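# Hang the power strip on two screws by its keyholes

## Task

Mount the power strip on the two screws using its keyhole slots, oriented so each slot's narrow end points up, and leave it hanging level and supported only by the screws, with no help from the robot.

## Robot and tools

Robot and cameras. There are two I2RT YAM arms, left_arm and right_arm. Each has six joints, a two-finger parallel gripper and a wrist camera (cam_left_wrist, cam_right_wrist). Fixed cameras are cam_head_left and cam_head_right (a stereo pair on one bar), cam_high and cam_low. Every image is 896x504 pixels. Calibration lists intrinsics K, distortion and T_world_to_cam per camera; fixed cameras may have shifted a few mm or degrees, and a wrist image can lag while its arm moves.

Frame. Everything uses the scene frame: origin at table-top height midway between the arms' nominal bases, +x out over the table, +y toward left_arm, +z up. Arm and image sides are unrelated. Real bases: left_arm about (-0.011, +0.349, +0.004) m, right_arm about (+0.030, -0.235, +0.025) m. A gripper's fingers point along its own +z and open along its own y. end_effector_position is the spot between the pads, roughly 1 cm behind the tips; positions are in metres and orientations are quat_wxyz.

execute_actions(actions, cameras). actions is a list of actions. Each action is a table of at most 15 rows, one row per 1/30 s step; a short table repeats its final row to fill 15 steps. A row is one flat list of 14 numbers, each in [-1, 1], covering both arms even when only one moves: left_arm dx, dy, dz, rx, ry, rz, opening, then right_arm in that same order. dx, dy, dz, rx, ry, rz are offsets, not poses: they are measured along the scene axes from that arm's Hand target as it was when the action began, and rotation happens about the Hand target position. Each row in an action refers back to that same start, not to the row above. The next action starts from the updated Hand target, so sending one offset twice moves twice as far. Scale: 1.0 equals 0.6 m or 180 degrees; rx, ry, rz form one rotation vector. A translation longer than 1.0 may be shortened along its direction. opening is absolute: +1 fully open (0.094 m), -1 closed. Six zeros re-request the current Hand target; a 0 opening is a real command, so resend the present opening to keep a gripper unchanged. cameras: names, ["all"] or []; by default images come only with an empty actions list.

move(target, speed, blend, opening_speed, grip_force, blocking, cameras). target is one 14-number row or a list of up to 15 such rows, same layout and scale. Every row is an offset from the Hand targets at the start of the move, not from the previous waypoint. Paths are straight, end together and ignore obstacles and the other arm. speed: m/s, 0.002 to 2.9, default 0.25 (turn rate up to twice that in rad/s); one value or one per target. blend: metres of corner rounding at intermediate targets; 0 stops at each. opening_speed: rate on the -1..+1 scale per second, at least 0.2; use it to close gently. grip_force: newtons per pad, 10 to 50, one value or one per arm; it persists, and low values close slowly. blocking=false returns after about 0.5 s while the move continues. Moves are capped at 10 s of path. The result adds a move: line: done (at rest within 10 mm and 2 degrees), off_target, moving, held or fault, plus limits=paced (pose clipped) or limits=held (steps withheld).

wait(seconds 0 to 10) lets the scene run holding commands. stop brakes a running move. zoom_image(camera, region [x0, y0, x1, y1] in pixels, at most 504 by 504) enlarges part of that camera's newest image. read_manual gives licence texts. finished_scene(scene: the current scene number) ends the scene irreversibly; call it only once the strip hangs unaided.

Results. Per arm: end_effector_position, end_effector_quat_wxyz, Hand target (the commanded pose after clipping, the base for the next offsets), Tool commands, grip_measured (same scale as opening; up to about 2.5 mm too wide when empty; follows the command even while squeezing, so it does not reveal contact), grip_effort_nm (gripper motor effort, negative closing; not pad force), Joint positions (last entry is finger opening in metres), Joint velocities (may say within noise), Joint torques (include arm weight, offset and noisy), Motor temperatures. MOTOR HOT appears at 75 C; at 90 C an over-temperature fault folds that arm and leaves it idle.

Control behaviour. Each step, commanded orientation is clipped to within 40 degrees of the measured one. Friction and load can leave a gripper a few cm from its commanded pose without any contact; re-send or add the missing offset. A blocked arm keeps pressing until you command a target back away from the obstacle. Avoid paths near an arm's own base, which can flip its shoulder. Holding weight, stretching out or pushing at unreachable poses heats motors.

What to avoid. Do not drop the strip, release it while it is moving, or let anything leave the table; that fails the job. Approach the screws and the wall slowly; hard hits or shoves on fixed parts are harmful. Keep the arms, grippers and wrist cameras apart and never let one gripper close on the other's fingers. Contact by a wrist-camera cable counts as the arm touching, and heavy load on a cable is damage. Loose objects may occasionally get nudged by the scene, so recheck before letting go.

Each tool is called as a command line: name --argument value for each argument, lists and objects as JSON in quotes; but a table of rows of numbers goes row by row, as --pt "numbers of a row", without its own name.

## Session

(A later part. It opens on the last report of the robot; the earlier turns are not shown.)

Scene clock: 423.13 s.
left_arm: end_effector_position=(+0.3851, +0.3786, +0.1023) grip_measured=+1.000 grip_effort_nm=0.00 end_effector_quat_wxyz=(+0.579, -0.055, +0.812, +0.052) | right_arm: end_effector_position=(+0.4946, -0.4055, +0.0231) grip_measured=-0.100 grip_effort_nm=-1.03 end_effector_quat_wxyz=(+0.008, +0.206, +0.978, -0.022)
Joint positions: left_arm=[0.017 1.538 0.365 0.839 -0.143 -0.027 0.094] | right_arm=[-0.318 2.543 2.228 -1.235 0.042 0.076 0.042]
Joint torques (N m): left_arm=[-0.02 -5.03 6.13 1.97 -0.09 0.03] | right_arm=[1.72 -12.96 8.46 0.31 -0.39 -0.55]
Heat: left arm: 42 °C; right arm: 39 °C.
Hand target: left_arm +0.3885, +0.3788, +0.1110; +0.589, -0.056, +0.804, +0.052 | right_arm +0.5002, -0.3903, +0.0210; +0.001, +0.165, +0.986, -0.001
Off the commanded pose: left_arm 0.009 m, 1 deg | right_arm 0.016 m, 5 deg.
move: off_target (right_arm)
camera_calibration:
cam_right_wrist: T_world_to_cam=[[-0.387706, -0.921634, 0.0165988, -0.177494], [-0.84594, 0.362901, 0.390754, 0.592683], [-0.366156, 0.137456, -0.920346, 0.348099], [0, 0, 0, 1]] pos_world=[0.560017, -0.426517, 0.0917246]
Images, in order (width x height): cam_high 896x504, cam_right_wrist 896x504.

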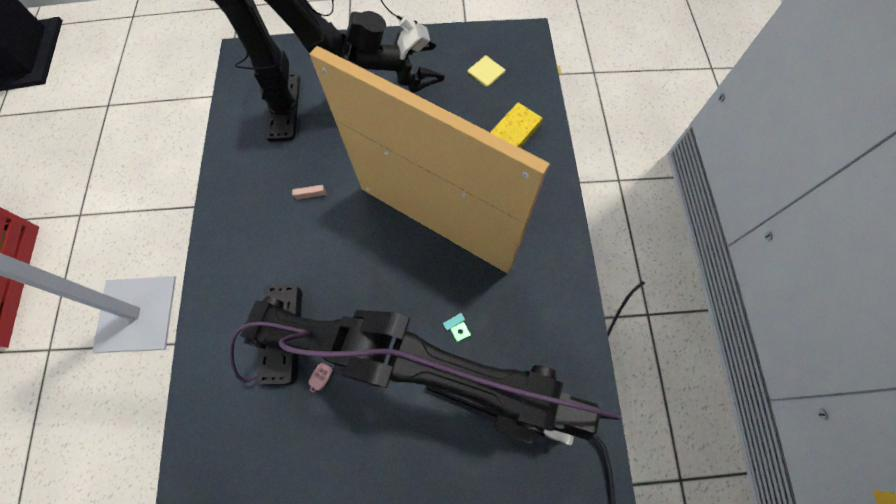

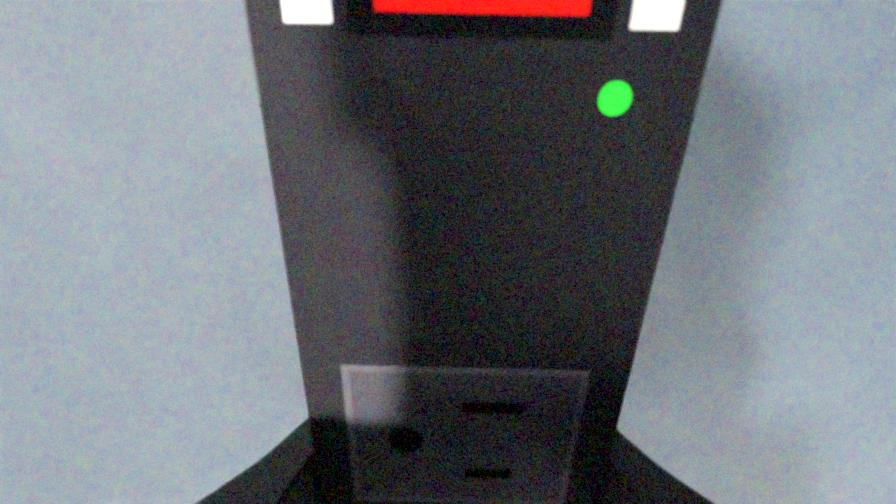

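move --pt "0 0 0 0 0 0 1.0 0.0247 0.0588 0.005 0 0 0.139 -0.2" --pt "0 0 0 0 0 0 1.0 -0.017 0.134 0.005 0 0 0.222 -0.2" --speed 0.25 --blend '[0.02, 0]' --cameras '["cam_high", "cam_low", "cam_right_wrist"]'

Scene clock: 426.60 s.
left_arm: end_effector_position=(+0.3851, +0.3786, +0.1023) grip_measured=+1.000 grip_effort_nm=0.00 end_effector_quat_wxyz=(+0.579, -0.055, +0.812, +0.052) | right_arm: end_effector_position=(+0.4948, -0.3651, +0.0191) grip_measured=-0.100 grip_effort_nm=-1.03 end_effector_quat_wxyz=(+0.006, -0.072, +0.995, -0.070)
Joint positions: left_arm=[0.017 1.538 0.365 0.839 -0.143 -0.027 0.094] | right_arm=[-0.206 2.437 2.01 -1.091 0.131 -0.375 0.042]
Joint torques (N m): left_arm=[-0.02 -5.03 6.13 1.97 -0.08 0.03] | right_arm=[5.53 -16.61 3.36 0.12 -1.16 -1.4]
Heat: left arm: 42 °C; right arm: 39 °C.
Hand target: left_arm +0.3885, +0.3788, +0.1110; +0.589, -0.056, +0.804, +0.052 | right_arm +0.4899, -0.3097, +0.0240; +0.001, -0.182, +0.983, +0.000
Off the commanded pose: left_arm 0.009 m, 1 deg | right_arm 0.056 m, 15 deg.
move: off_target (right_arm)
camera_calibration:
cam_right_wrist: T_world_to_cam=[[0.159515, -0.980295, 0.116519, -0.434092], [-0.906703, -0.0988031, 0.410034, 0.440935], [-0.390442, -0.171055, -0.904597, 0.238011], [0, 0, 0, 1]] pos_world=[0.561971, -0.34126, 0.0850855]
Images, in order (width x height): cam_high 896x504, cam_low 896x504, cam_right_wrist 896x504.

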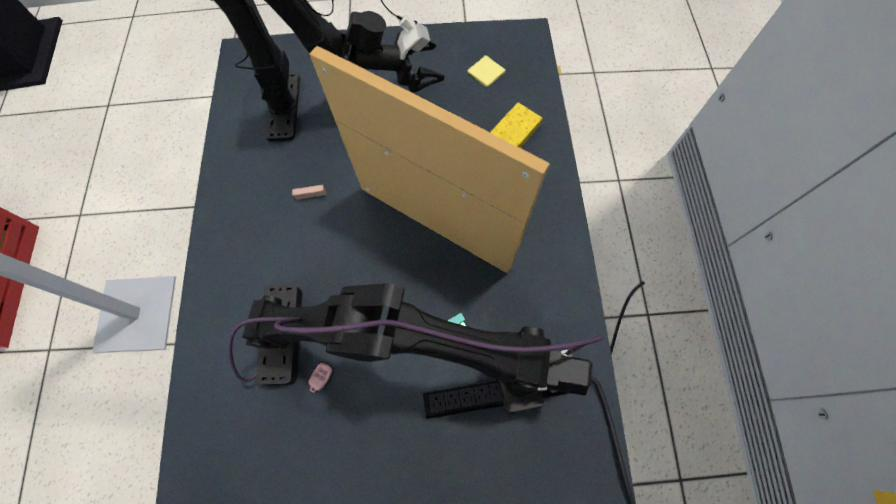

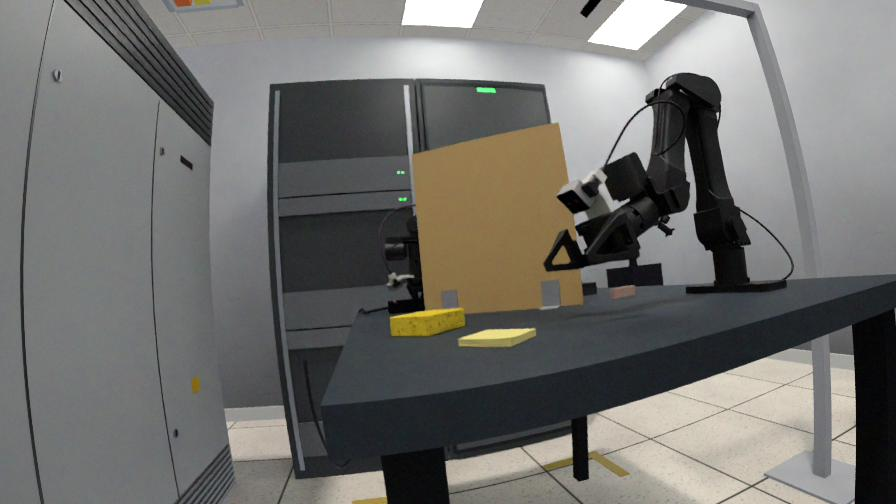

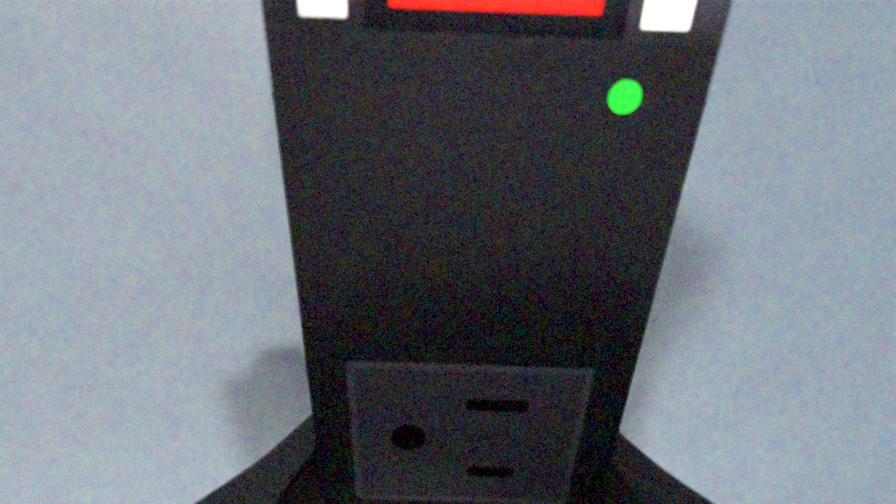

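move --pt "0 0 0 0 0 0 1.0 0.0083 -0.1417 -0.0167 0 0 -0.078 -0.2" --pt "0 0 0 0 0 0 1.0 0.0083 -0.1417 -0.0167 0 0 -0.078 0.3" --pt "0 0 0 0 0 0 1.0 -0.1653 -0.163 -0.0167 0 0 -0.078 0.3" --speed 0.15 --opening_speed 1.0 --cameras '["cam_high", "cam_right_wrist"]'

Scene clock: 435.53 s.
left_arm: end_effector_position=(+0.3851, +0.3786, +0.1023) grip_measured=+1.000 grip_effort_nm=0.00 end_effector_quat_wxyz=(+0.579, -0.055, +0.812, +0.052) | right_arm: end_effector_position=(+0.3921, -0.4072, +0.0125) grip_measured=+0.299 grip_effort_nm=0.06 end_effector_quat_wxyz=(-0.006, -0.057, +0.998, +0.001)
Joint positions: left_arm=[0.017 1.538 0.365 0.839 -0.143 -0.027 0.094] | right_arm=[-0.424 2.18 1.545 -0.948 0.004 -0.559 0.061]
Joint torques (N m): left_arm=[-0.03 -5.03 6.16 1.96 -0.08 0.03] | right_arm=[-0.35 -13.01 3.15 0.69 -0.08 -0.05]
Motor temperatures (°C): left_arm=[26 29 42 42 27 27 26] | right_arm=[29 42 37 32 27 26 25]
Heat: left arm: 42 °C; right arm: 42 °C.
Hand target: left_arm +0.3885, +0.3788, +0.1110; +0.589, -0.056, +0.804, +0.052 | right_arm +0.3908, -0.4075, +0.0140; +0.001, -0.060, +0.998, +0.000
Off the commanded pose: left_arm 0.009 m, 1 deg | right_arm 0.002 m, 1 deg.
move: done
camera_calibration:
cam_right_wrist: T_world_to_cam=[[0.130151, -0.99113, -0.0268629, -0.449424], [-0.896699, -0.129225, 0.423358, 0.329832], [-0.423074, -0.0310124, -0.905564, 0.254585], [0, 0, 0, 1]] pos_world=[0.461961, -0.394919, 0.0788331]
Images, in order (width x height): cam_high 896x504, cam_right_wrist 896x504.

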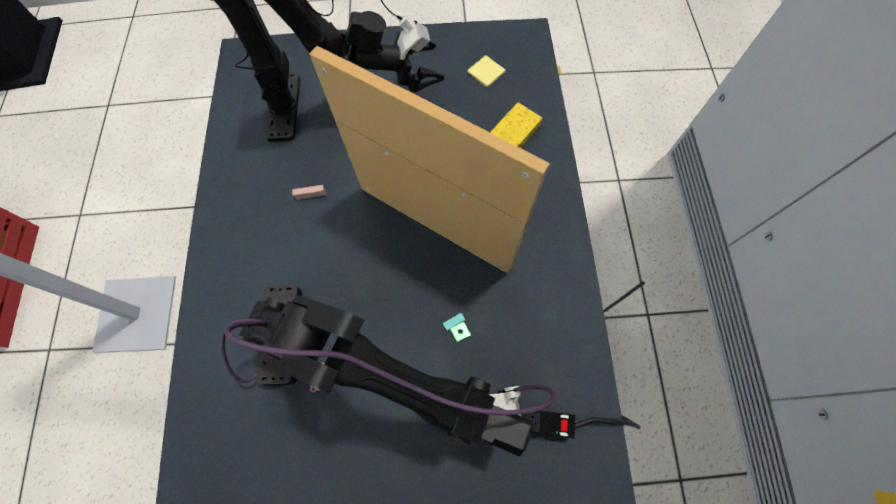

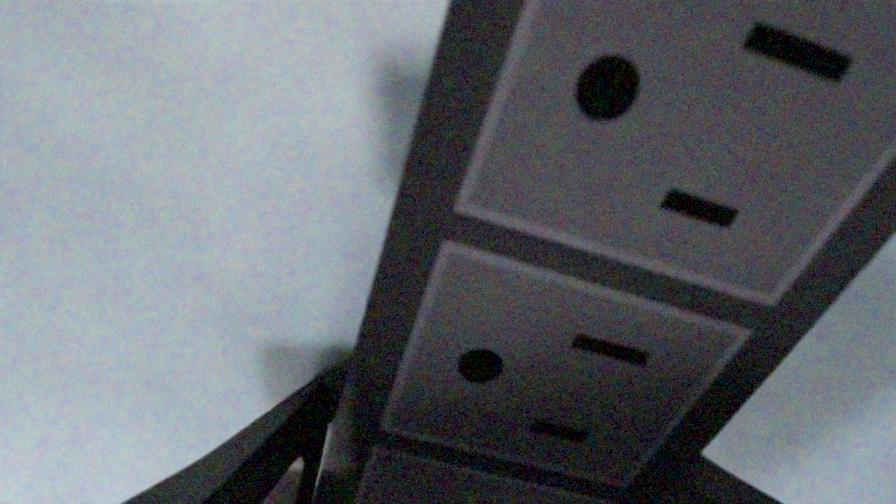

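move --pt "0 0 0 0 0 0 1.0 0 0 0.003 0 0 0 0.9" --pt "0 0 0 0 0 0 1.0 0.06 0.02 0.2 0 0 0 0.9" --speed '[0.2, 0.3]' --cameras '["cam_high", "cam_right_wrist"]'

Scene clock: 441.73 s.
left_arm: end_effector_position=(+0.3851, +0.3786, +0.1023) grip_measured=+1.000 grip_effort_nm=0.00 end_effector_quat_wxyz=(+0.579, -0.055, +0.812, +0.052) | right_arm: end_effector_position=(+0.4257, -0.3953, +0.1372) grip_measured=+0.898 grip_effort_nm=0.08 end_effector_quat_wxyz=(+0.007, -0.063, +0.998, -0.006)
Joint positions: left_arm=[0.017 1.538 0.365 0.839 -0.143 -0.027 0.094] | right_arm=[-0.365 2.184 2.057 -1.427 0.005 -0.512 0.089]
Joint torques (N m): left_arm=[-0.05 -5.03 6.15 1.97 -0.08 0.03] | right_arm=[-0.17 -10.04 7.23 0.45 -0.03 0.07]
Heat: left arm: 42 °C; right arm: 43 °C.
Hand target: left_arm +0.3885, +0.3788, +0.1110; +0.589, -0.056, +0.804, +0.052 | right_arm +0.4268, -0.3956, +0.1341; +0.001, -0.060, +0.998, +0.000
Off the commanded pose: left_arm 0.009 m, 1 deg | right_arm 0.003 m, 1 deg.
move: done
camera_calibration:
cam_right_wrist: T_world_to_cam=[[0.142797, -0.989684, -0.011571, -0.445525], [-0.905874, -0.135396, 0.401324, 0.313157], [-0.398751, -0.0468259, -0.915863, 0.366939], [0, 0, 0, 1]] pos_world=[0.493617, -0.381346, 0.205233]
Images, in order (width x height): cam_high 896x504, cam_right_wrist 896x504.

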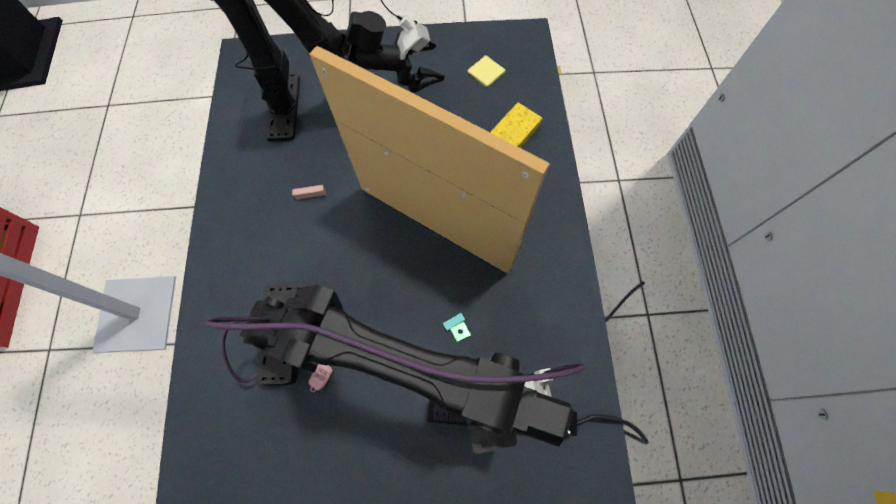

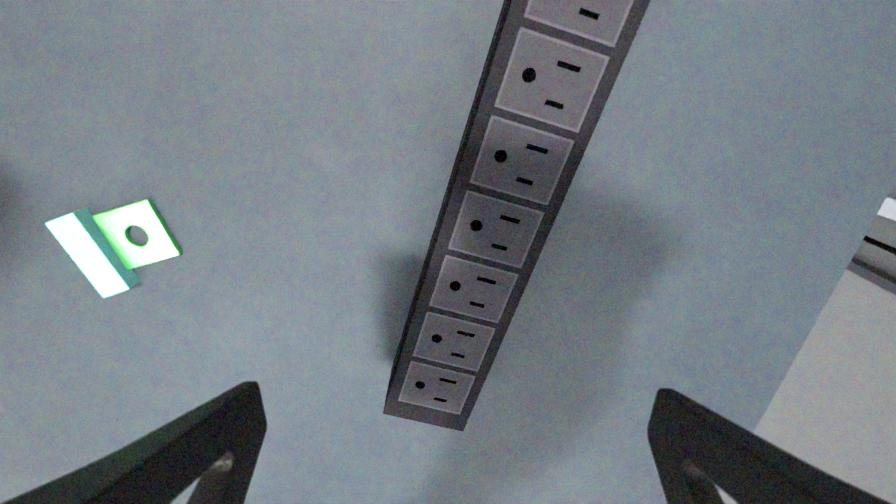

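move --pt "0 0 0 0 0 0 1.0 0.122 -0.04 -0.1 0 0 -0.083 0.9" --pt "0 0 0 0 0 0 1.0 0.122 -0.04 -0.205 0 0 -0.083 0.9" --speed '[0.3, 0.2]' --blend '[0.01, 0]' --cameras '["cam_right_wrist"]'

Scene clock: 445.63 s.
left_arm: end_effector_position=(+0.3851, +0.3786, +0.1023) grip_measured=+1.000 grip_effort_nm=0.00 end_effector_quat_wxyz=(+0.579, -0.055, +0.812, +0.052) | right_arm: end_effector_position=(+0.4972, -0.4231, +0.0203) grip_measured=+0.898 grip_effort_nm=0.08 end_effector_quat_wxyz=(+0.002, +0.071, +0.997, -0.003)
Joint positions: left_arm=[0.017 1.538 0.365 0.839 -0.143 -0.027 0.094] | right_arm=[-0.363 2.629 2.38 -1.317 0.005 -0.241 0.089]
Joint torques (N m): left_arm=[-0.03 -5.03 6.15 1.96 -0.08 0.03] | right_arm=[0.7 -13.67 5.29 0.72 -0.05 0.08]
Heat: left arm: 42 °C; right arm: 43 °C.
Hand target: left_arm +0.3885, +0.3788, +0.1110; +0.589, -0.056, +0.804, +0.052 | right_arm +0.4999, -0.4195, +0.0110; +0.001, +0.070, +0.998, +0.000
Off the commanded pose: left_arm 0.009 m, 1 deg | right_arm 0.010 m, 0 deg.
move: done
camera_calibration:
cam_right_wrist: T_world_to_cam=[[-0.125424, -0.991936, -0.0182202, -0.352074], [-0.906367, 0.107097, 0.408693, 0.523806], [-0.403446, 0.0677739, -0.91249, 0.337824], [0, 0, 0, 1]] pos_world=[0.566895, -0.428229, 0.0877709]
Images, in order (width x height): cam_right_wrist 896x504.

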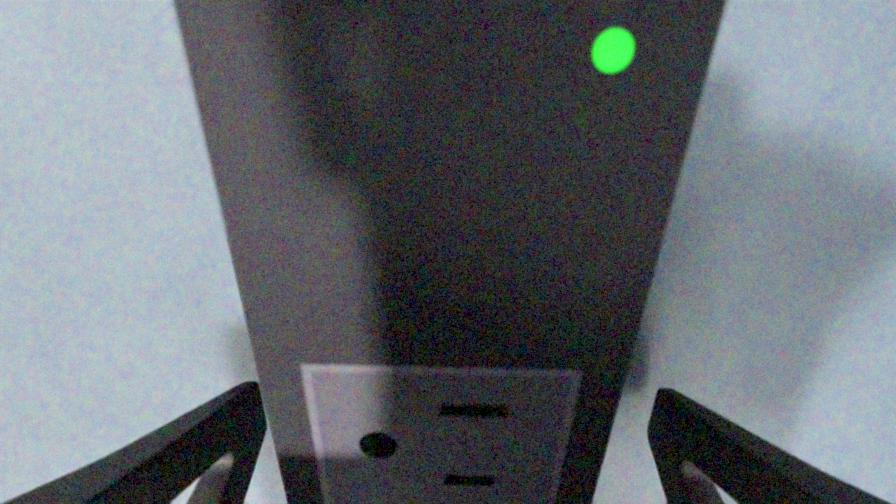

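move --pt "0 0 0 0 0 0 1.0 -0.003 0.004 -0.008 0 0 0 0.9" --pt "0 0 0 0 0 0 1.0 -0.003 0.004 -0.008 0 0 0 -0.2" --speed 0.1 --opening_speed 1.0 --cameras '[]'

move --pt "0 0 0 0 0 0 1.0 -0.047 0.032 0.017 0 0 0.211 -0.2" --pt "0 0 0 0 0 0 1.0 -0.08 0.055 0.017 0 0 0.4056 -0.2" --pt "0 0 0 0 0 0 1.0 -0.113 0.09 0.03 0 0 0.572 -0.2" --speed 0.3 --blend '[0.02, 0.02, 0]' --cameras '["cam_high", "cam_right_wrist"]'

Scene clock: 448.73 s.
left_arm: end_effector_position=(+0.3851, +0.3786, +0.1023) grip_measured=+1.000 grip_effort_nm=0.00 end_effector_quat_wxyz=(+0.579, -0.055, +0.812, +0.052) | right_arm: end_effector_position=(+0.4991, -0.4183, +0.0141) grip_measured=-0.099 grip_effort_nm=-1.03 end_effector_quat_wxyz=(+0.003, +0.071, +0.997, +0.000)
Joint positions: left_arm=[0.017 1.538 0.365 0.839 -0.143 -0.027 0.094] | right_arm=[-0.355 2.629 2.356 -1.292 -0.003 -0.233 0.042]
Joint torques (N m): left_arm=[-0.05 -5.01 6.15 1.97 -0.08 0.03] | right_arm=[0.29 -14.95 3.33 0.79 -0.03 0.02]
Heat: left arm: 42 °C; right arm: 44 °C.
Hand target: left_arm +0.3885, +0.3788, +0.1110; +0.589, -0.056, +0.804, +0.052 | right_arm +0.4981, -0.4171, +0.0062; +0.001, +0.070, +0.998, +0.000
Off the commanded pose: left_arm 0.009 m, 1 deg | right_arm 0.008 m, 0 deg.
move: done
No camera images: "cameras" was empty.

Scene clock: 452.47 s.
left_arm: end_effector_position=(+0.3851, +0.3786, +0.1023) grip_measured=+1.000 grip_effort_nm=0.00 end_effector_quat_wxyz=(+0.579, -0.055, +0.812, +0.052) | right_arm: end_effector_position=(+0.4550, -0.3794, +0.0151) grip_measured=-0.099 grip_effort_nm=-1.03 end_effector_quat_wxyz=(-0.018, +0.702, -0.711, +0.040)
Joint positions: left_arm=[0.017 1.538 0.365 0.839 -0.143 -0.027 0.094] | right_arm=[-0.308 2.263 1.693 -0.913 0.004 -1.885 0.042]
Joint torques (N m): left_arm=[-0.05 -5.03 6.13 1.96 -0.09 0.03] | right_arm=[1.26 -15.98 3.54 -0.28 -0.1 -0.8]
Heat: left arm: 42 °C; right arm: 45 °C.
Hand target: left_arm +0.3885, +0.3788, +0.1110; +0.589, -0.056, +0.804, +0.052 | right_arm +0.4304, -0.3631, +0.0242; -0.001, +0.737, -0.676, +0.000
Off the commanded pose: left_arm 0.009 m, 1 deg | right_arm 0.031 m, 8 deg.
move: off_target (right_arm)
camera_calibration:
cam_right_wrist: T_world_to_cam=[[0.998394, 0.00315384, 0.0565658, -0.448981], [-0.0221311, -0.897406, 0.440651, -0.300928], [0.0521522, -0.441195, -0.895894, -0.087585], [0, 0, 0, 1]] pos_world=[0.446168, -0.30728, 0.0795343]
Images, in order (width x height): cam_high 896x504, cam_right_wrist 896x504.

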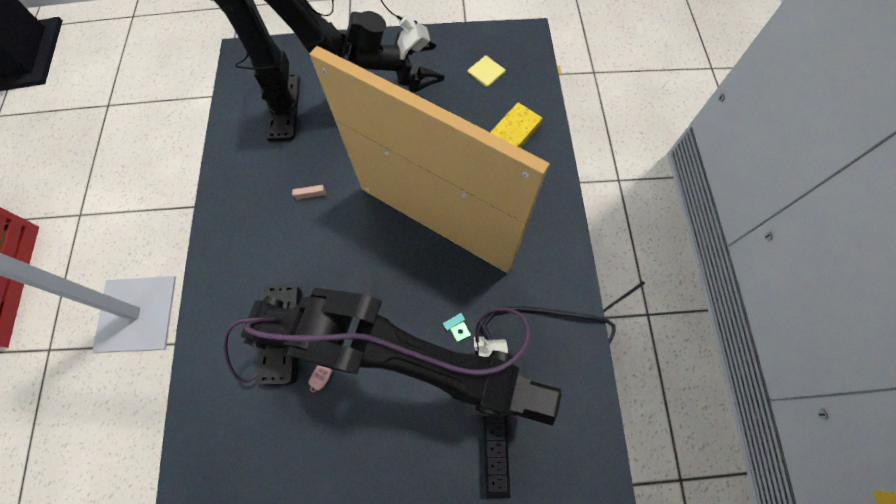

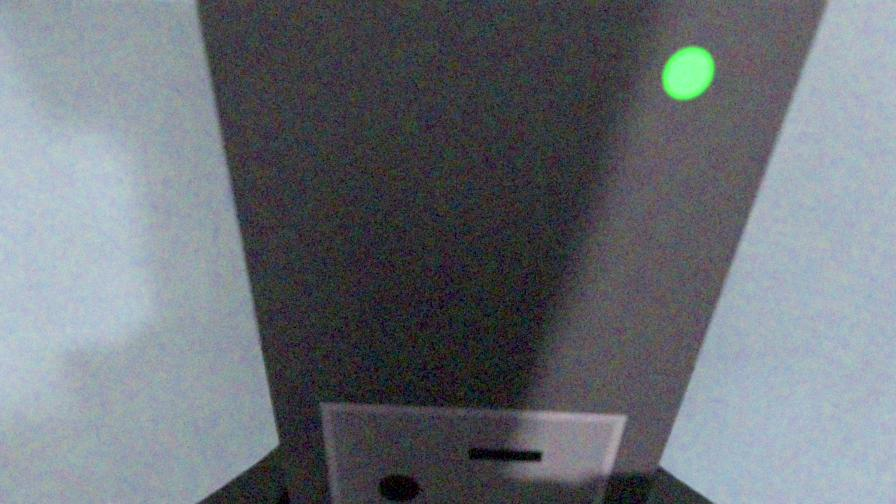

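move --pt "0 0 0 0 0 0 1.0 0.0 0.0218 0.1263 0.0145 -0.166 0 -0.2" --pt "0 0 0 0 0 0 1.0 -0.0257 0.0885 0.2763 0.0493 -0.3299 0.0353 -0.2" --pt "0 0 0 0 0 0 1.0 -0.0507 0.1552 0.4597 0.13 -0.485 0.0872 -0.2" --speed 0.3 --blend '[0.03, 0.03, 0]' --cameras '["cam_high", "cam_right_wrist", "cam_head_right"]'

Scene clock: 459.30 s.
left_arm: end_effector_position=(+0.3851, +0.3786, +0.1023) grip_measured=+1.000 grip_effort_nm=0.00 end_effector_quat_wxyz=(+0.579, -0.055, +0.812, +0.052) | right_arm: end_effector_position=(+0.4062, -0.2873, +0.2794) grip_measured=-0.099 grip_effort_nm=-1.03 end_effector_quat_wxyz=(+0.565, -0.594, +0.424, -0.384)
Joint positions: left_arm=[0.017 1.538 0.365 0.839 -0.143 -0.027 0.094] | right_arm=[-0.488 1.234 0.612 0.519 -0.86 -1.625 0.042]
Joint torques (N m): left_arm=[-0.03 -5.03 6.13 1.96 -0.08 0.03] | right_arm=[0.68 -5.6 6.43 2.46 -0.86 0.43]
Heat: left arm: 42 °C; right arm: 45 °C.
Hand target: left_arm +0.3885, +0.3788, +0.1110; +0.589, -0.056, +0.804, +0.052 | right_arm +0.3999, -0.2700, +0.3000; +0.597, -0.596, +0.380, -0.379
Off the commanded pose: left_arm 0.009 m, 1 deg | right_arm 0.028 m, 6 deg.
move: off_target (right_arm)
camera_calibration:
cam_right_wrist: T_world_to_cam=[[0.0879509, 0.0243725, 0.995827, -0.302118], [-0.069708, -0.997099, 0.0305602, -0.230521], [0.993683, -0.0721049, -0.0859968, -0.310294], [0, 0, 0, 1]] pos_world=[0.318836, -0.244863, 0.281218]
Images, in order (width x height): cam_head_right 896x504, cam_high 896x504, cam_right_wrist 896x504.

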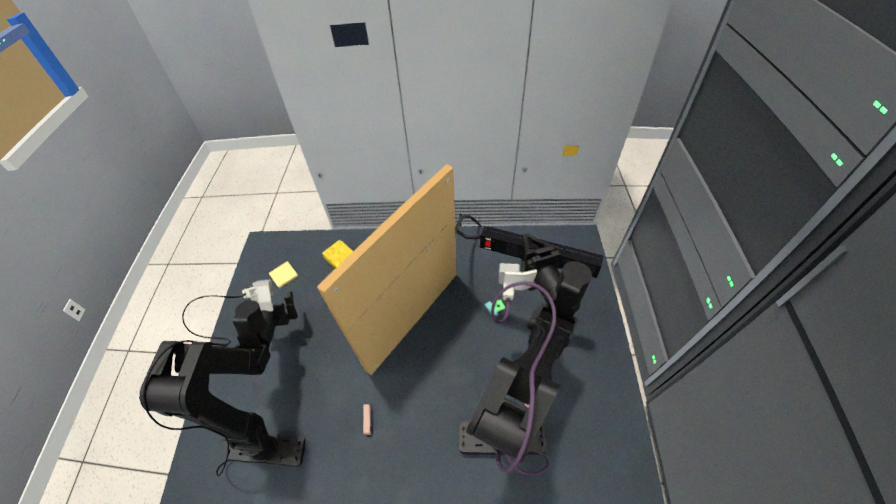

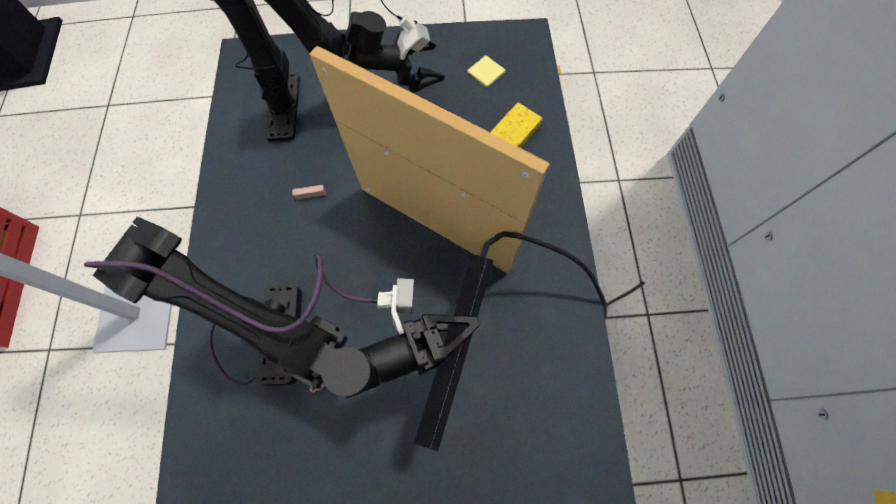

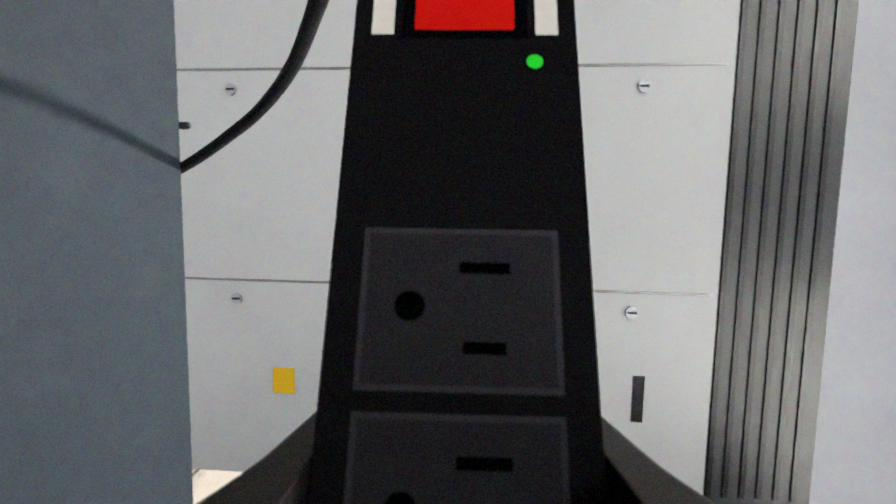

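move --pt "0 0 0 0 0 0 1.0 0.0168 -0.05 -0.15 -0.1057 0.2266 0 -0.2" --pt "0 0 0 0 0 0 1.0 0.0168 -0.1167 -0.3 -0.1089 0.4914 -0.1089 -0.2" --pt "0 0 0 0 0 0 1.0 0.0085 -0.125 -0.48 -0.1089 0.4914 -0.1089 -0.2" --speed '[0.3, 0.3, 0.08]' --blend '[0.03, 0.01, 0]' --cameras '["cam_high", "cam_right_wrist"]'

Scene clock: 483.30 s.
left_arm: end_effector_position=(+0.3851, +0.3786, +0.1023) grip_measured=+1.000 grip_effort_nm=0.00 end_effector_quat_wxyz=(+0.579, -0.055, +0.812, +0.052) | right_arm: end_effector_position=(+0.4164, -0.3488, +0.0249) grip_measured=-0.100 grip_effort_nm=-1.03 end_effector_quat_wxyz=(-0.017, +0.694, -0.720, +0.021)
Joint positions: left_arm=[0.017 1.538 0.365 0.839 -0.143 -0.027 0.094] | right_arm=[-0.272 2.11 1.485 -0.891 -0.009 -1.825 0.042]
Joint torques (N m): left_arm=[-0.02 -5.03 6.15 1.96 -0.08 0.03] | right_arm=[0.31 -9.17 3.69 0.51 0.1 -0.29]
Heat: left arm: 42 °C; right arm: 39 °C.
Hand target: left_arm +0.3885, +0.3788, +0.1110; +0.589, -0.056, +0.804, +0.052 | right_arm +0.4050, -0.3450, +0.0119; -0.001, +0.707, -0.708, +0.000
Off the commanded pose: left_arm 0.009 m, 1 deg | right_arm 0.018 m, 4 deg.
move: off_target (right_arm)
camera_calibration:
cam_right_wrist: T_world_to_cam=[[0.99933, -0.0212926, 0.0297753, -0.419393], [-0.0317946, -0.907986, 0.417793, -0.277719], [0.0181397, -0.418459, -0.908054, -0.0409253], [0, 0, 0, 1]] pos_world=[0.411025, -0.27822, 0.091354]
Images, in order (width x height): cam_high 896x504, cam_right_wrist 896x504.

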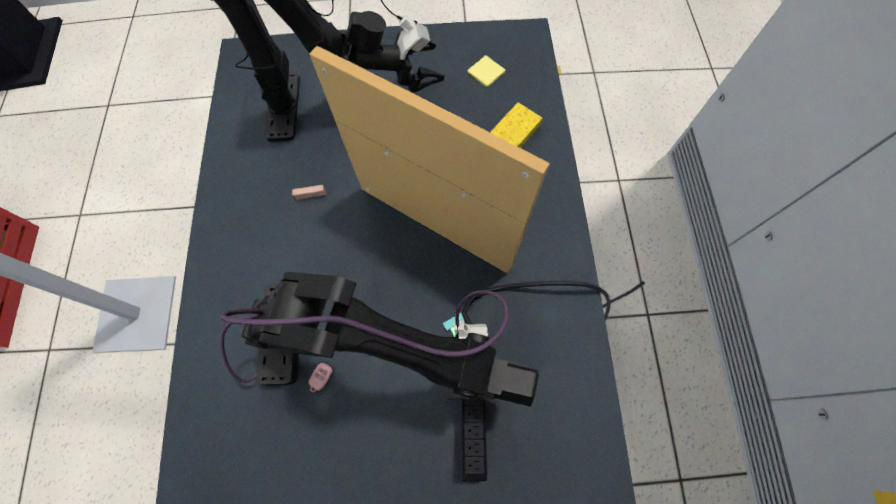

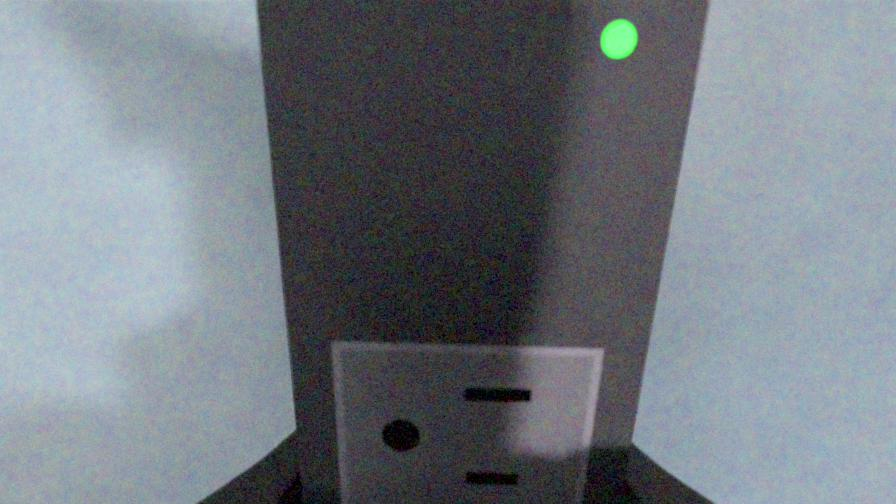

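move --pt "0 0 0 0 0 0 1.0 -0.0083 -0.025 0.01 0 0 -0.222 -0.2" --pt "0 0 0 0 0 0 1.0 -0.075 -0.0667 0.01 0 0 -0.4167 -0.2" --pt "0 0 0 0 0 0 1.0 -0.1917 -0.0917 0.007 0 0 -0.5444 -0.2" --speed 0.3 --blend '[0.02, 0.02, 0]' --cameras '["cam_high", "cam_right_wrist"]'

Scene clock: 488.17 s.
left_arm: end_effector_position=(+0.3851, +0.3786, +0.1023) grip_measured=+1.000 grip_effort_nm=0.01 end_effector_quat_wxyz=(+0.579, -0.055, +0.812, +0.052) | right_arm: end_effector_position=(+0.3127, -0.3909, +0.0124) grip_measured=-0.100 grip_effort_nm=-1.03 end_effector_quat_wxyz=(+0.029, +0.031, +0.999, +0.016)
Joint positions: left_arm=[0.017 1.538 0.365 0.839 -0.143 -0.027 0.094] | right_arm=[-0.518 1.875 1.081 -0.741 -0.056 -0.475 0.042]
Joint torques (N m): left_arm=[-0.02 -5.03 6.13 1.96 -0.09 0.03] | right_arm=[-2.48 -11.02 3 0.21 0.47 0.5]
Heat: left arm: 42 °C; right arm: 39 °C.
Hand target: left_arm +0.3885, +0.3788, +0.1110; +0.589, -0.056, +0.804, +0.052 | right_arm +0.2901, -0.4000, +0.0162; +0.001, +0.070, +0.998, +0.000
Off the commanded pose: left_arm 0.009 m, 1 deg | right_arm 0.025 m, 6 deg.
move: off_target (right_arm)
camera_calibration:
cam_right_wrist: T_world_to_cam=[[-0.0430526, -0.997451, -0.0569035, -0.370743], [-0.9334, 0.019848, 0.358289, 0.33132], [-0.356246, 0.0685389, -0.931875, 0.2398], [0, 0, 0, 1]] pos_world=[0.37872, -0.392809, 0.0836591]
Images, in order (width x height): cam_high 896x504, cam_right_wrist 896x504.

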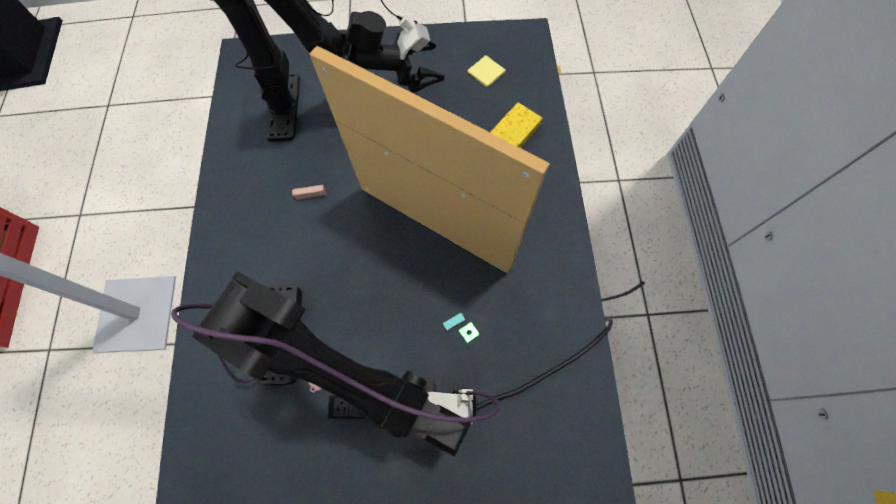

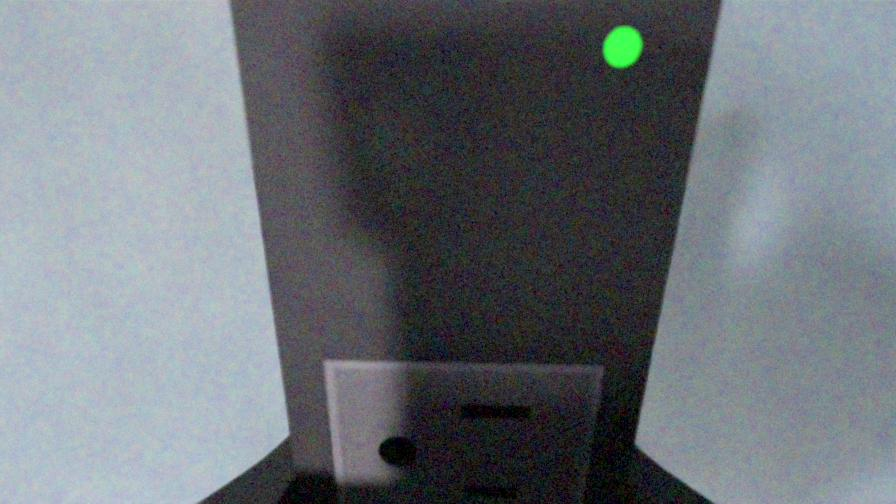

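move --pt "0 0 0 0 0 0 1.0 0.03 0.012 0.003 0 0 0.02 1.0" --pt "0 0 0 0 0 0 1.0 0.05 0.02 0.14 0 0 0.05 1.0" --pt "0 0 0 0 0 0 1.0 0.3665 0.1067 0.115 0 0 0.22 1.0" --speed '[0.1, 0.3, 0.4]' --blend '[0, 0.03, 0]' --cameras '["cam_high", "cam_right_wrist"]'

Scene clock: 492.80 s.
left_arm: end_effector_position=(+0.3851, +0.3786, +0.1023) grip_measured=+1.000 grip_effort_nm=0.00 end_effector_quat_wxyz=(+0.579, -0.055, +0.812, +0.052) | right_arm: end_effector_position=(+0.5100, -0.3340, +0.0905) grip_measured=+0.998 grip_effort_nm=0.08 end_effector_quat_wxyz=(+0.008, -0.271, +0.963, -0.004)
Joint positions: left_arm=[0.017 1.538 0.365 0.839 -0.143 -0.027 0.094] | right_arm=[-0.185 2.545 2.501 -1.51 0 -0.754 0.094]
Joint torques (N m): left_arm=[-0.02 -5.03 6.15 1.96 -0.08 0.03] | right_arm=[-0.31 -12.22 7.88 0.44 -0.05 -0.06]
Heat: left arm: 42 °C; right arm: 39 °C.
Hand target: left_arm +0.3885, +0.3788, +0.1110; +0.589, -0.056, +0.804, +0.052 | right_arm +0.5099, -0.3360, +0.0850; +0.001, -0.272, +0.962, +0.000
Off the commanded pose: left_arm 0.009 m, 1 deg | right_arm 0.006 m, 1 deg.
move: done
camera_calibration:
cam_right_wrist: T_world_to_cam=[[0.535552, -0.844418, -0.0119271, -0.549069], [-0.770967, -0.494634, 0.401181, 0.227815], [-0.344664, -0.205658, -0.915921, 0.280022], [0, 0, 0, 1]] pos_world=[0.566207, -0.293369, 0.158534]
Images, in order (width x height): cam_high 896x504, cam_right_wrist 896x504.

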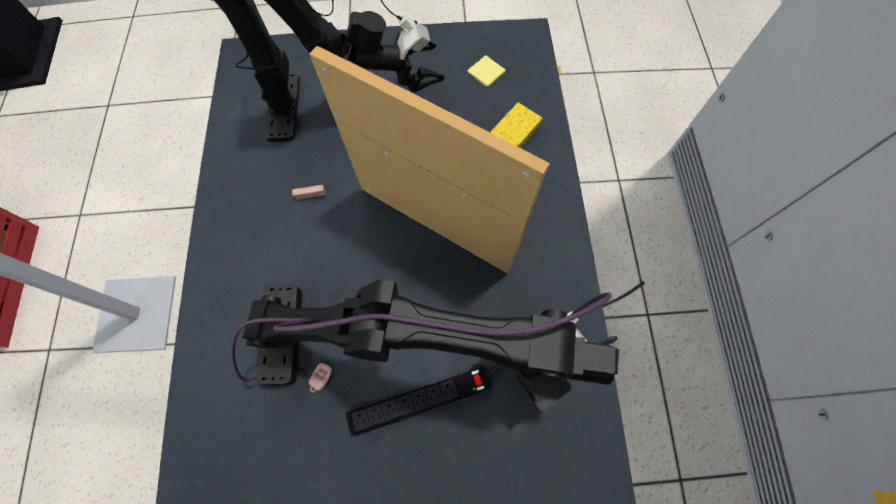

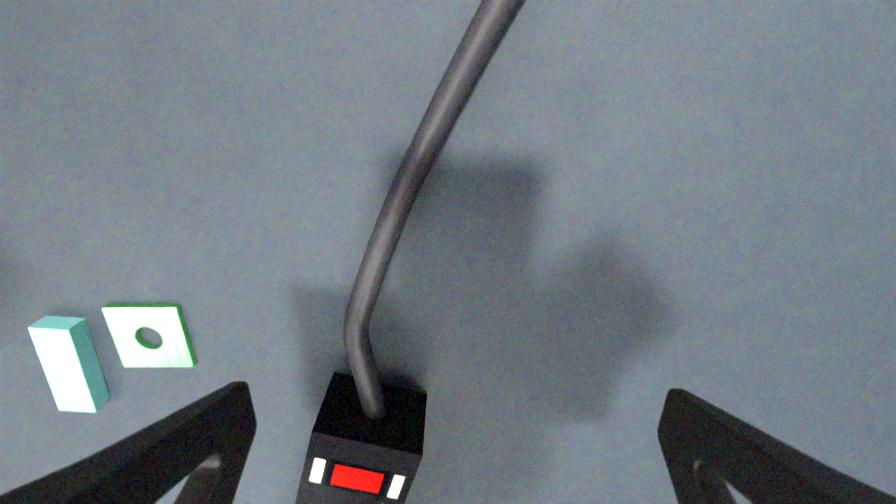

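move --pt "0 0 0 0 0 0 1.0 0.0252 0.055 -0.02 0 0 -0.1367 0.3" --pt "0 0 0 0 0 0 1.0 0.0252 0.055 -0.1317 0 0 -0.1367 0.3" --pt "0 0 0 0 0 0 1.0 0.0252 0.055 -0.1317 0 0 -0.1367 -0.97" --speed 0.2 --blend '[0.01, 0, 0]' --opening_speed 1.5 --cameras '["cam_right_wrist"]'

Scene clock: 498.87 s.
left_arm: end_effector_position=(+0.3851, +0.3786, +0.1023) grip_measured=+1.000 grip_effort_nm=0.00 end_effector_quat_wxyz=(+0.579, -0.055, +0.812, +0.052) | right_arm: end_effector_position=(+0.5248, -0.3041, +0.0148) grip_measured=-0.817 grip_effort_nm=-1.03 end_effector_quat_wxyz=(+0.003, -0.062, +0.998, -0.001)
Joint positions: left_arm=[0.017 1.538 0.365 0.839 -0.143 -0.027 0.094] | right_arm=[-0.12 2.6 2.303 -1.267 0.002 -0.264 0.009]
Joint torques (N m): left_arm=[-0.03 -5.03 6.15 1.96 -0.08 0.03] | right_arm=[0.03 -13.89 4.74 0.71 -0.04 0.1]
Heat: left arm: 42 °C; right arm: 40 °C.
Hand target: left_arm +0.3885, +0.3788, +0.1110; +0.589, -0.056, +0.804, +0.052 | right_arm +0.5251, -0.3031, +0.0062; +0.001, -0.061, +0.998, +0.000
Off the commanded pose: left_arm 0.009 m, 1 deg | right_arm 0.009 m, 0 deg.
move: done
camera_calibration:
cam_right_wrist: T_world_to_cam=[[0.139723, -0.989973, -0.0207489, -0.369118], [-0.903251, -0.136013, 0.406987, 0.46284], [-0.405728, -0.0381241, -0.913198, 0.304866], [0, 0, 0, 1]] pos_world=[0.593328, -0.290842, 0.0823741]
Images, in order (width x height): cam_right_wrist 896x504.

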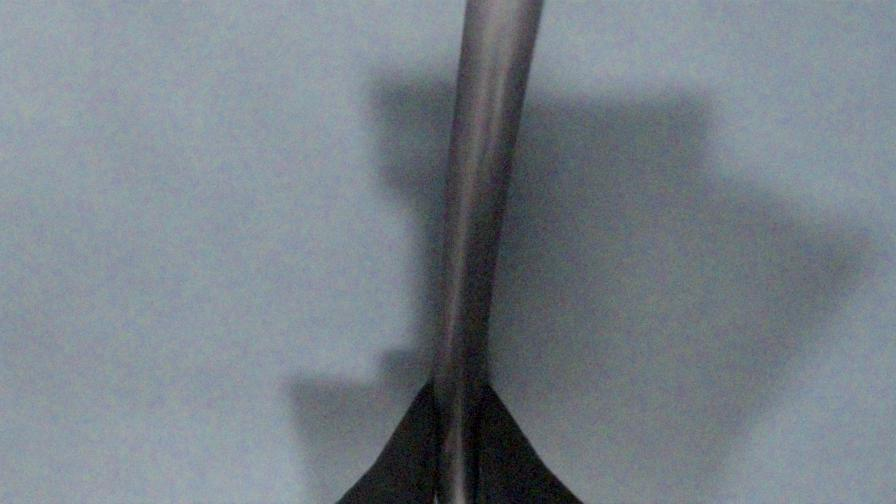

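move --pt "0 0 0 0 0 0 1.0 -0.0583 -0.195 0.0133 0 0 0.1 -0.97" --pt "0 0 0 0 0 0 1.0 -0.2583 -0.3283 0.0133 0 0 0.17 -0.97" --speed 0.15 --blend '[0.03, 0]' --cameras '["cam_high", "cam_right_wrist"]'

Scene clock: 502.57 s.
left_arm: end_effector_position=(+0.3851, +0.3786, +0.1023) grip_measured=+1.000 grip_effort_nm=0.00 end_effector_quat_wxyz=(+0.579, -0.055, +0.812, +0.052) | right_arm: end_effector_position=(+0.3880, -0.4930, +0.0132) grip_measured=-0.817 grip_effort_nm=-1.03 end_effector_quat_wxyz=(+0.032, -0.318, +0.948, +0.009)
Joint positions: left_arm=[0.017 1.538 0.365 0.839 -0.143 -0.027 0.094] | right_arm=[-0.632 2.299 1.749 -1 -0.062 -1.299 0.009]
Joint torques (N m): left_arm=[-0.03 -5.03 6.13 1.96 -0.09 0.03] | right_arm=[-1.03 -14.41 3.03 0.43 0.51 -0.19]
Heat: left arm: 42 °C; right arm: 41 °C.
Hand target: left_arm +0.3885, +0.3788, +0.1110; +0.589, -0.056, +0.804, +0.052 | right_arm +0.3701, -0.5000, +0.0140; +0.001, -0.322, +0.947, +0.000
Off the commanded pose: left_arm 0.009 m, 1 deg | right_arm 0.019 m, 4 deg.
move: off_target (right_arm)
camera_calibration:
cam_right_wrist: T_world_to_cam=[[0.617057, -0.786661, -0.0201295, -0.622054], [-0.732114, -0.583275, 0.351851, 0.0279907], [-0.288528, -0.202375, -0.93584, 0.114555], [0, 0, 0, 1]] pos_world=[0.437388, -0.449836, 0.0848352]
Images, in order (width x height): cam_high 896x504, cam_right_wrist 896x504.

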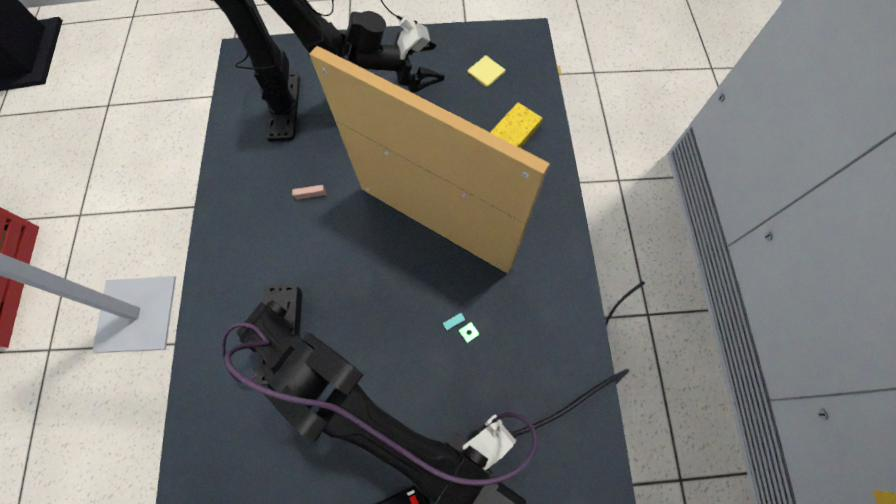

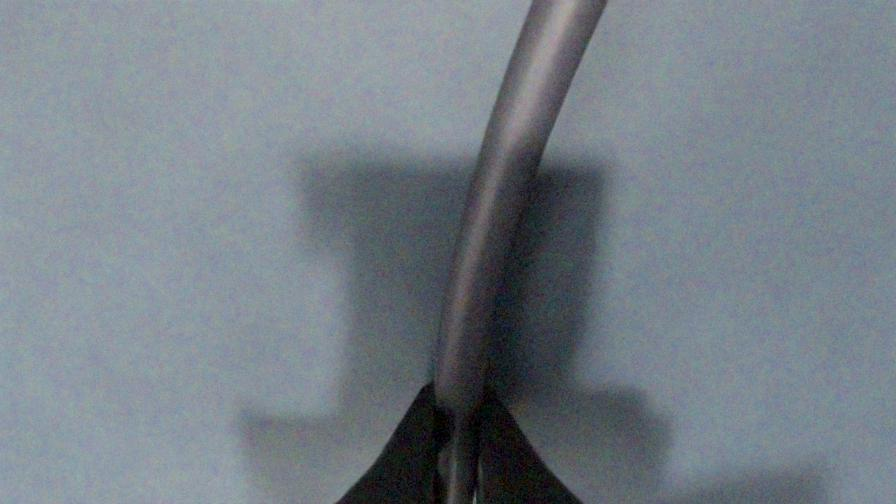

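execute_actions --actions '[]' --cameras '["cam_head_right", "cam_head_left", "cam_high"]'

Scene clock: 502.97 s.
left_arm: end_effector_position=(+0.3851, +0.3786, +0.1023) grip_measured=+1.000 grip_effort_nm=0.00 end_effector_quat_wxyz=(+0.579, -0.055, +0.812, +0.052) | right_arm: end_effector_position=(+0.3880, -0.4930, +0.0132) grip_measured=-0.817 grip_effort_nm=-1.03 end_effector_quat_wxyz=(+0.032, -0.318, +0.947, +0.009)
Joint positions: left_arm=[0.017 1.538 0.365 0.839 -0.143 -0.027 0.094] | right_arm=[-0.632 2.299 1.749 -1 -0.062 -1.299 0.009]
Joint velocities: within noise
Joint torques (N m): left_arm=[-0.03 -5.03 6.15 1.96 -0.08 0.03] | right_arm=[-1.09 -14.34 3.14 0.44 0.48 -0.18]
Motor temperatures (°C): left_arm=[26 29 42 42 27 27 26] | right_arm=[28 41 37 33 27 26 25]
Heat: left arm: 42 °C; right arm: 41 °C.
Hand target: left_arm +0.3885, +0.3788, +0.1110; +0.589, -0.056, +0.804, +0.052 | right_arm +0.3702, -0.5000, +0.0140; +0.001, -0.322, +0.947, +0.000
Tool commands: left_gripper/opening=+1.0 right_gripper/opening=-0.97
Off the commanded pose: left_arm 0.009 m, 1 deg | right_arm 0.019 m, 4 deg.
Images, in order (width x height): cam_head_left 896x504, cam_head_right 896x504, cam_high 896x504.

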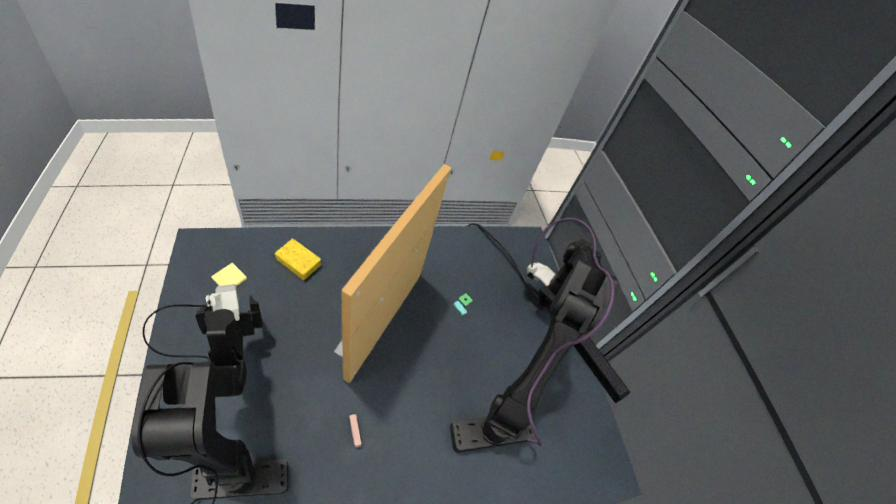

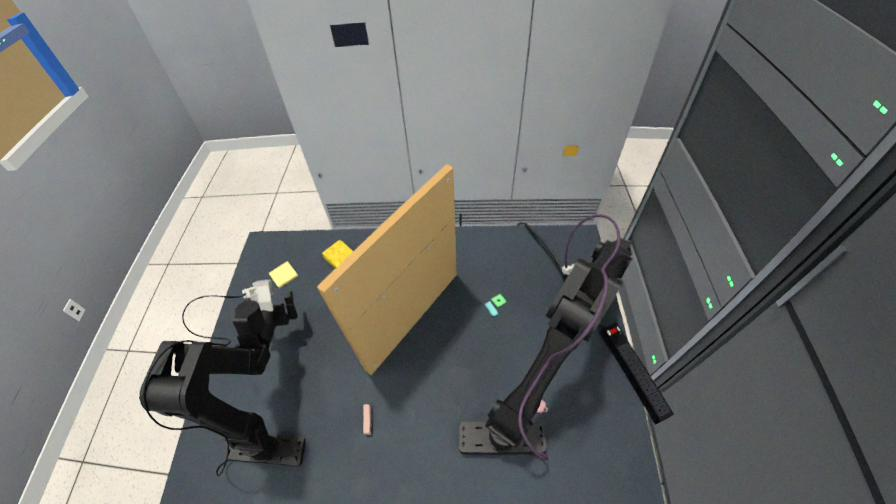

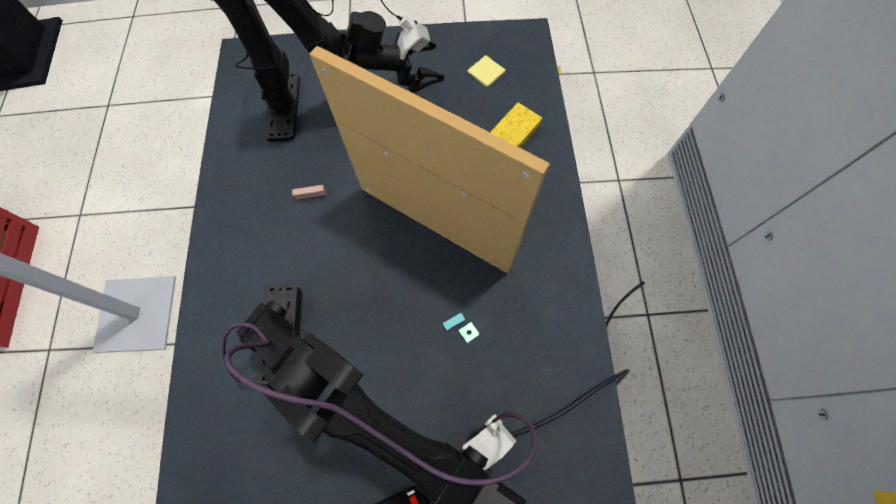

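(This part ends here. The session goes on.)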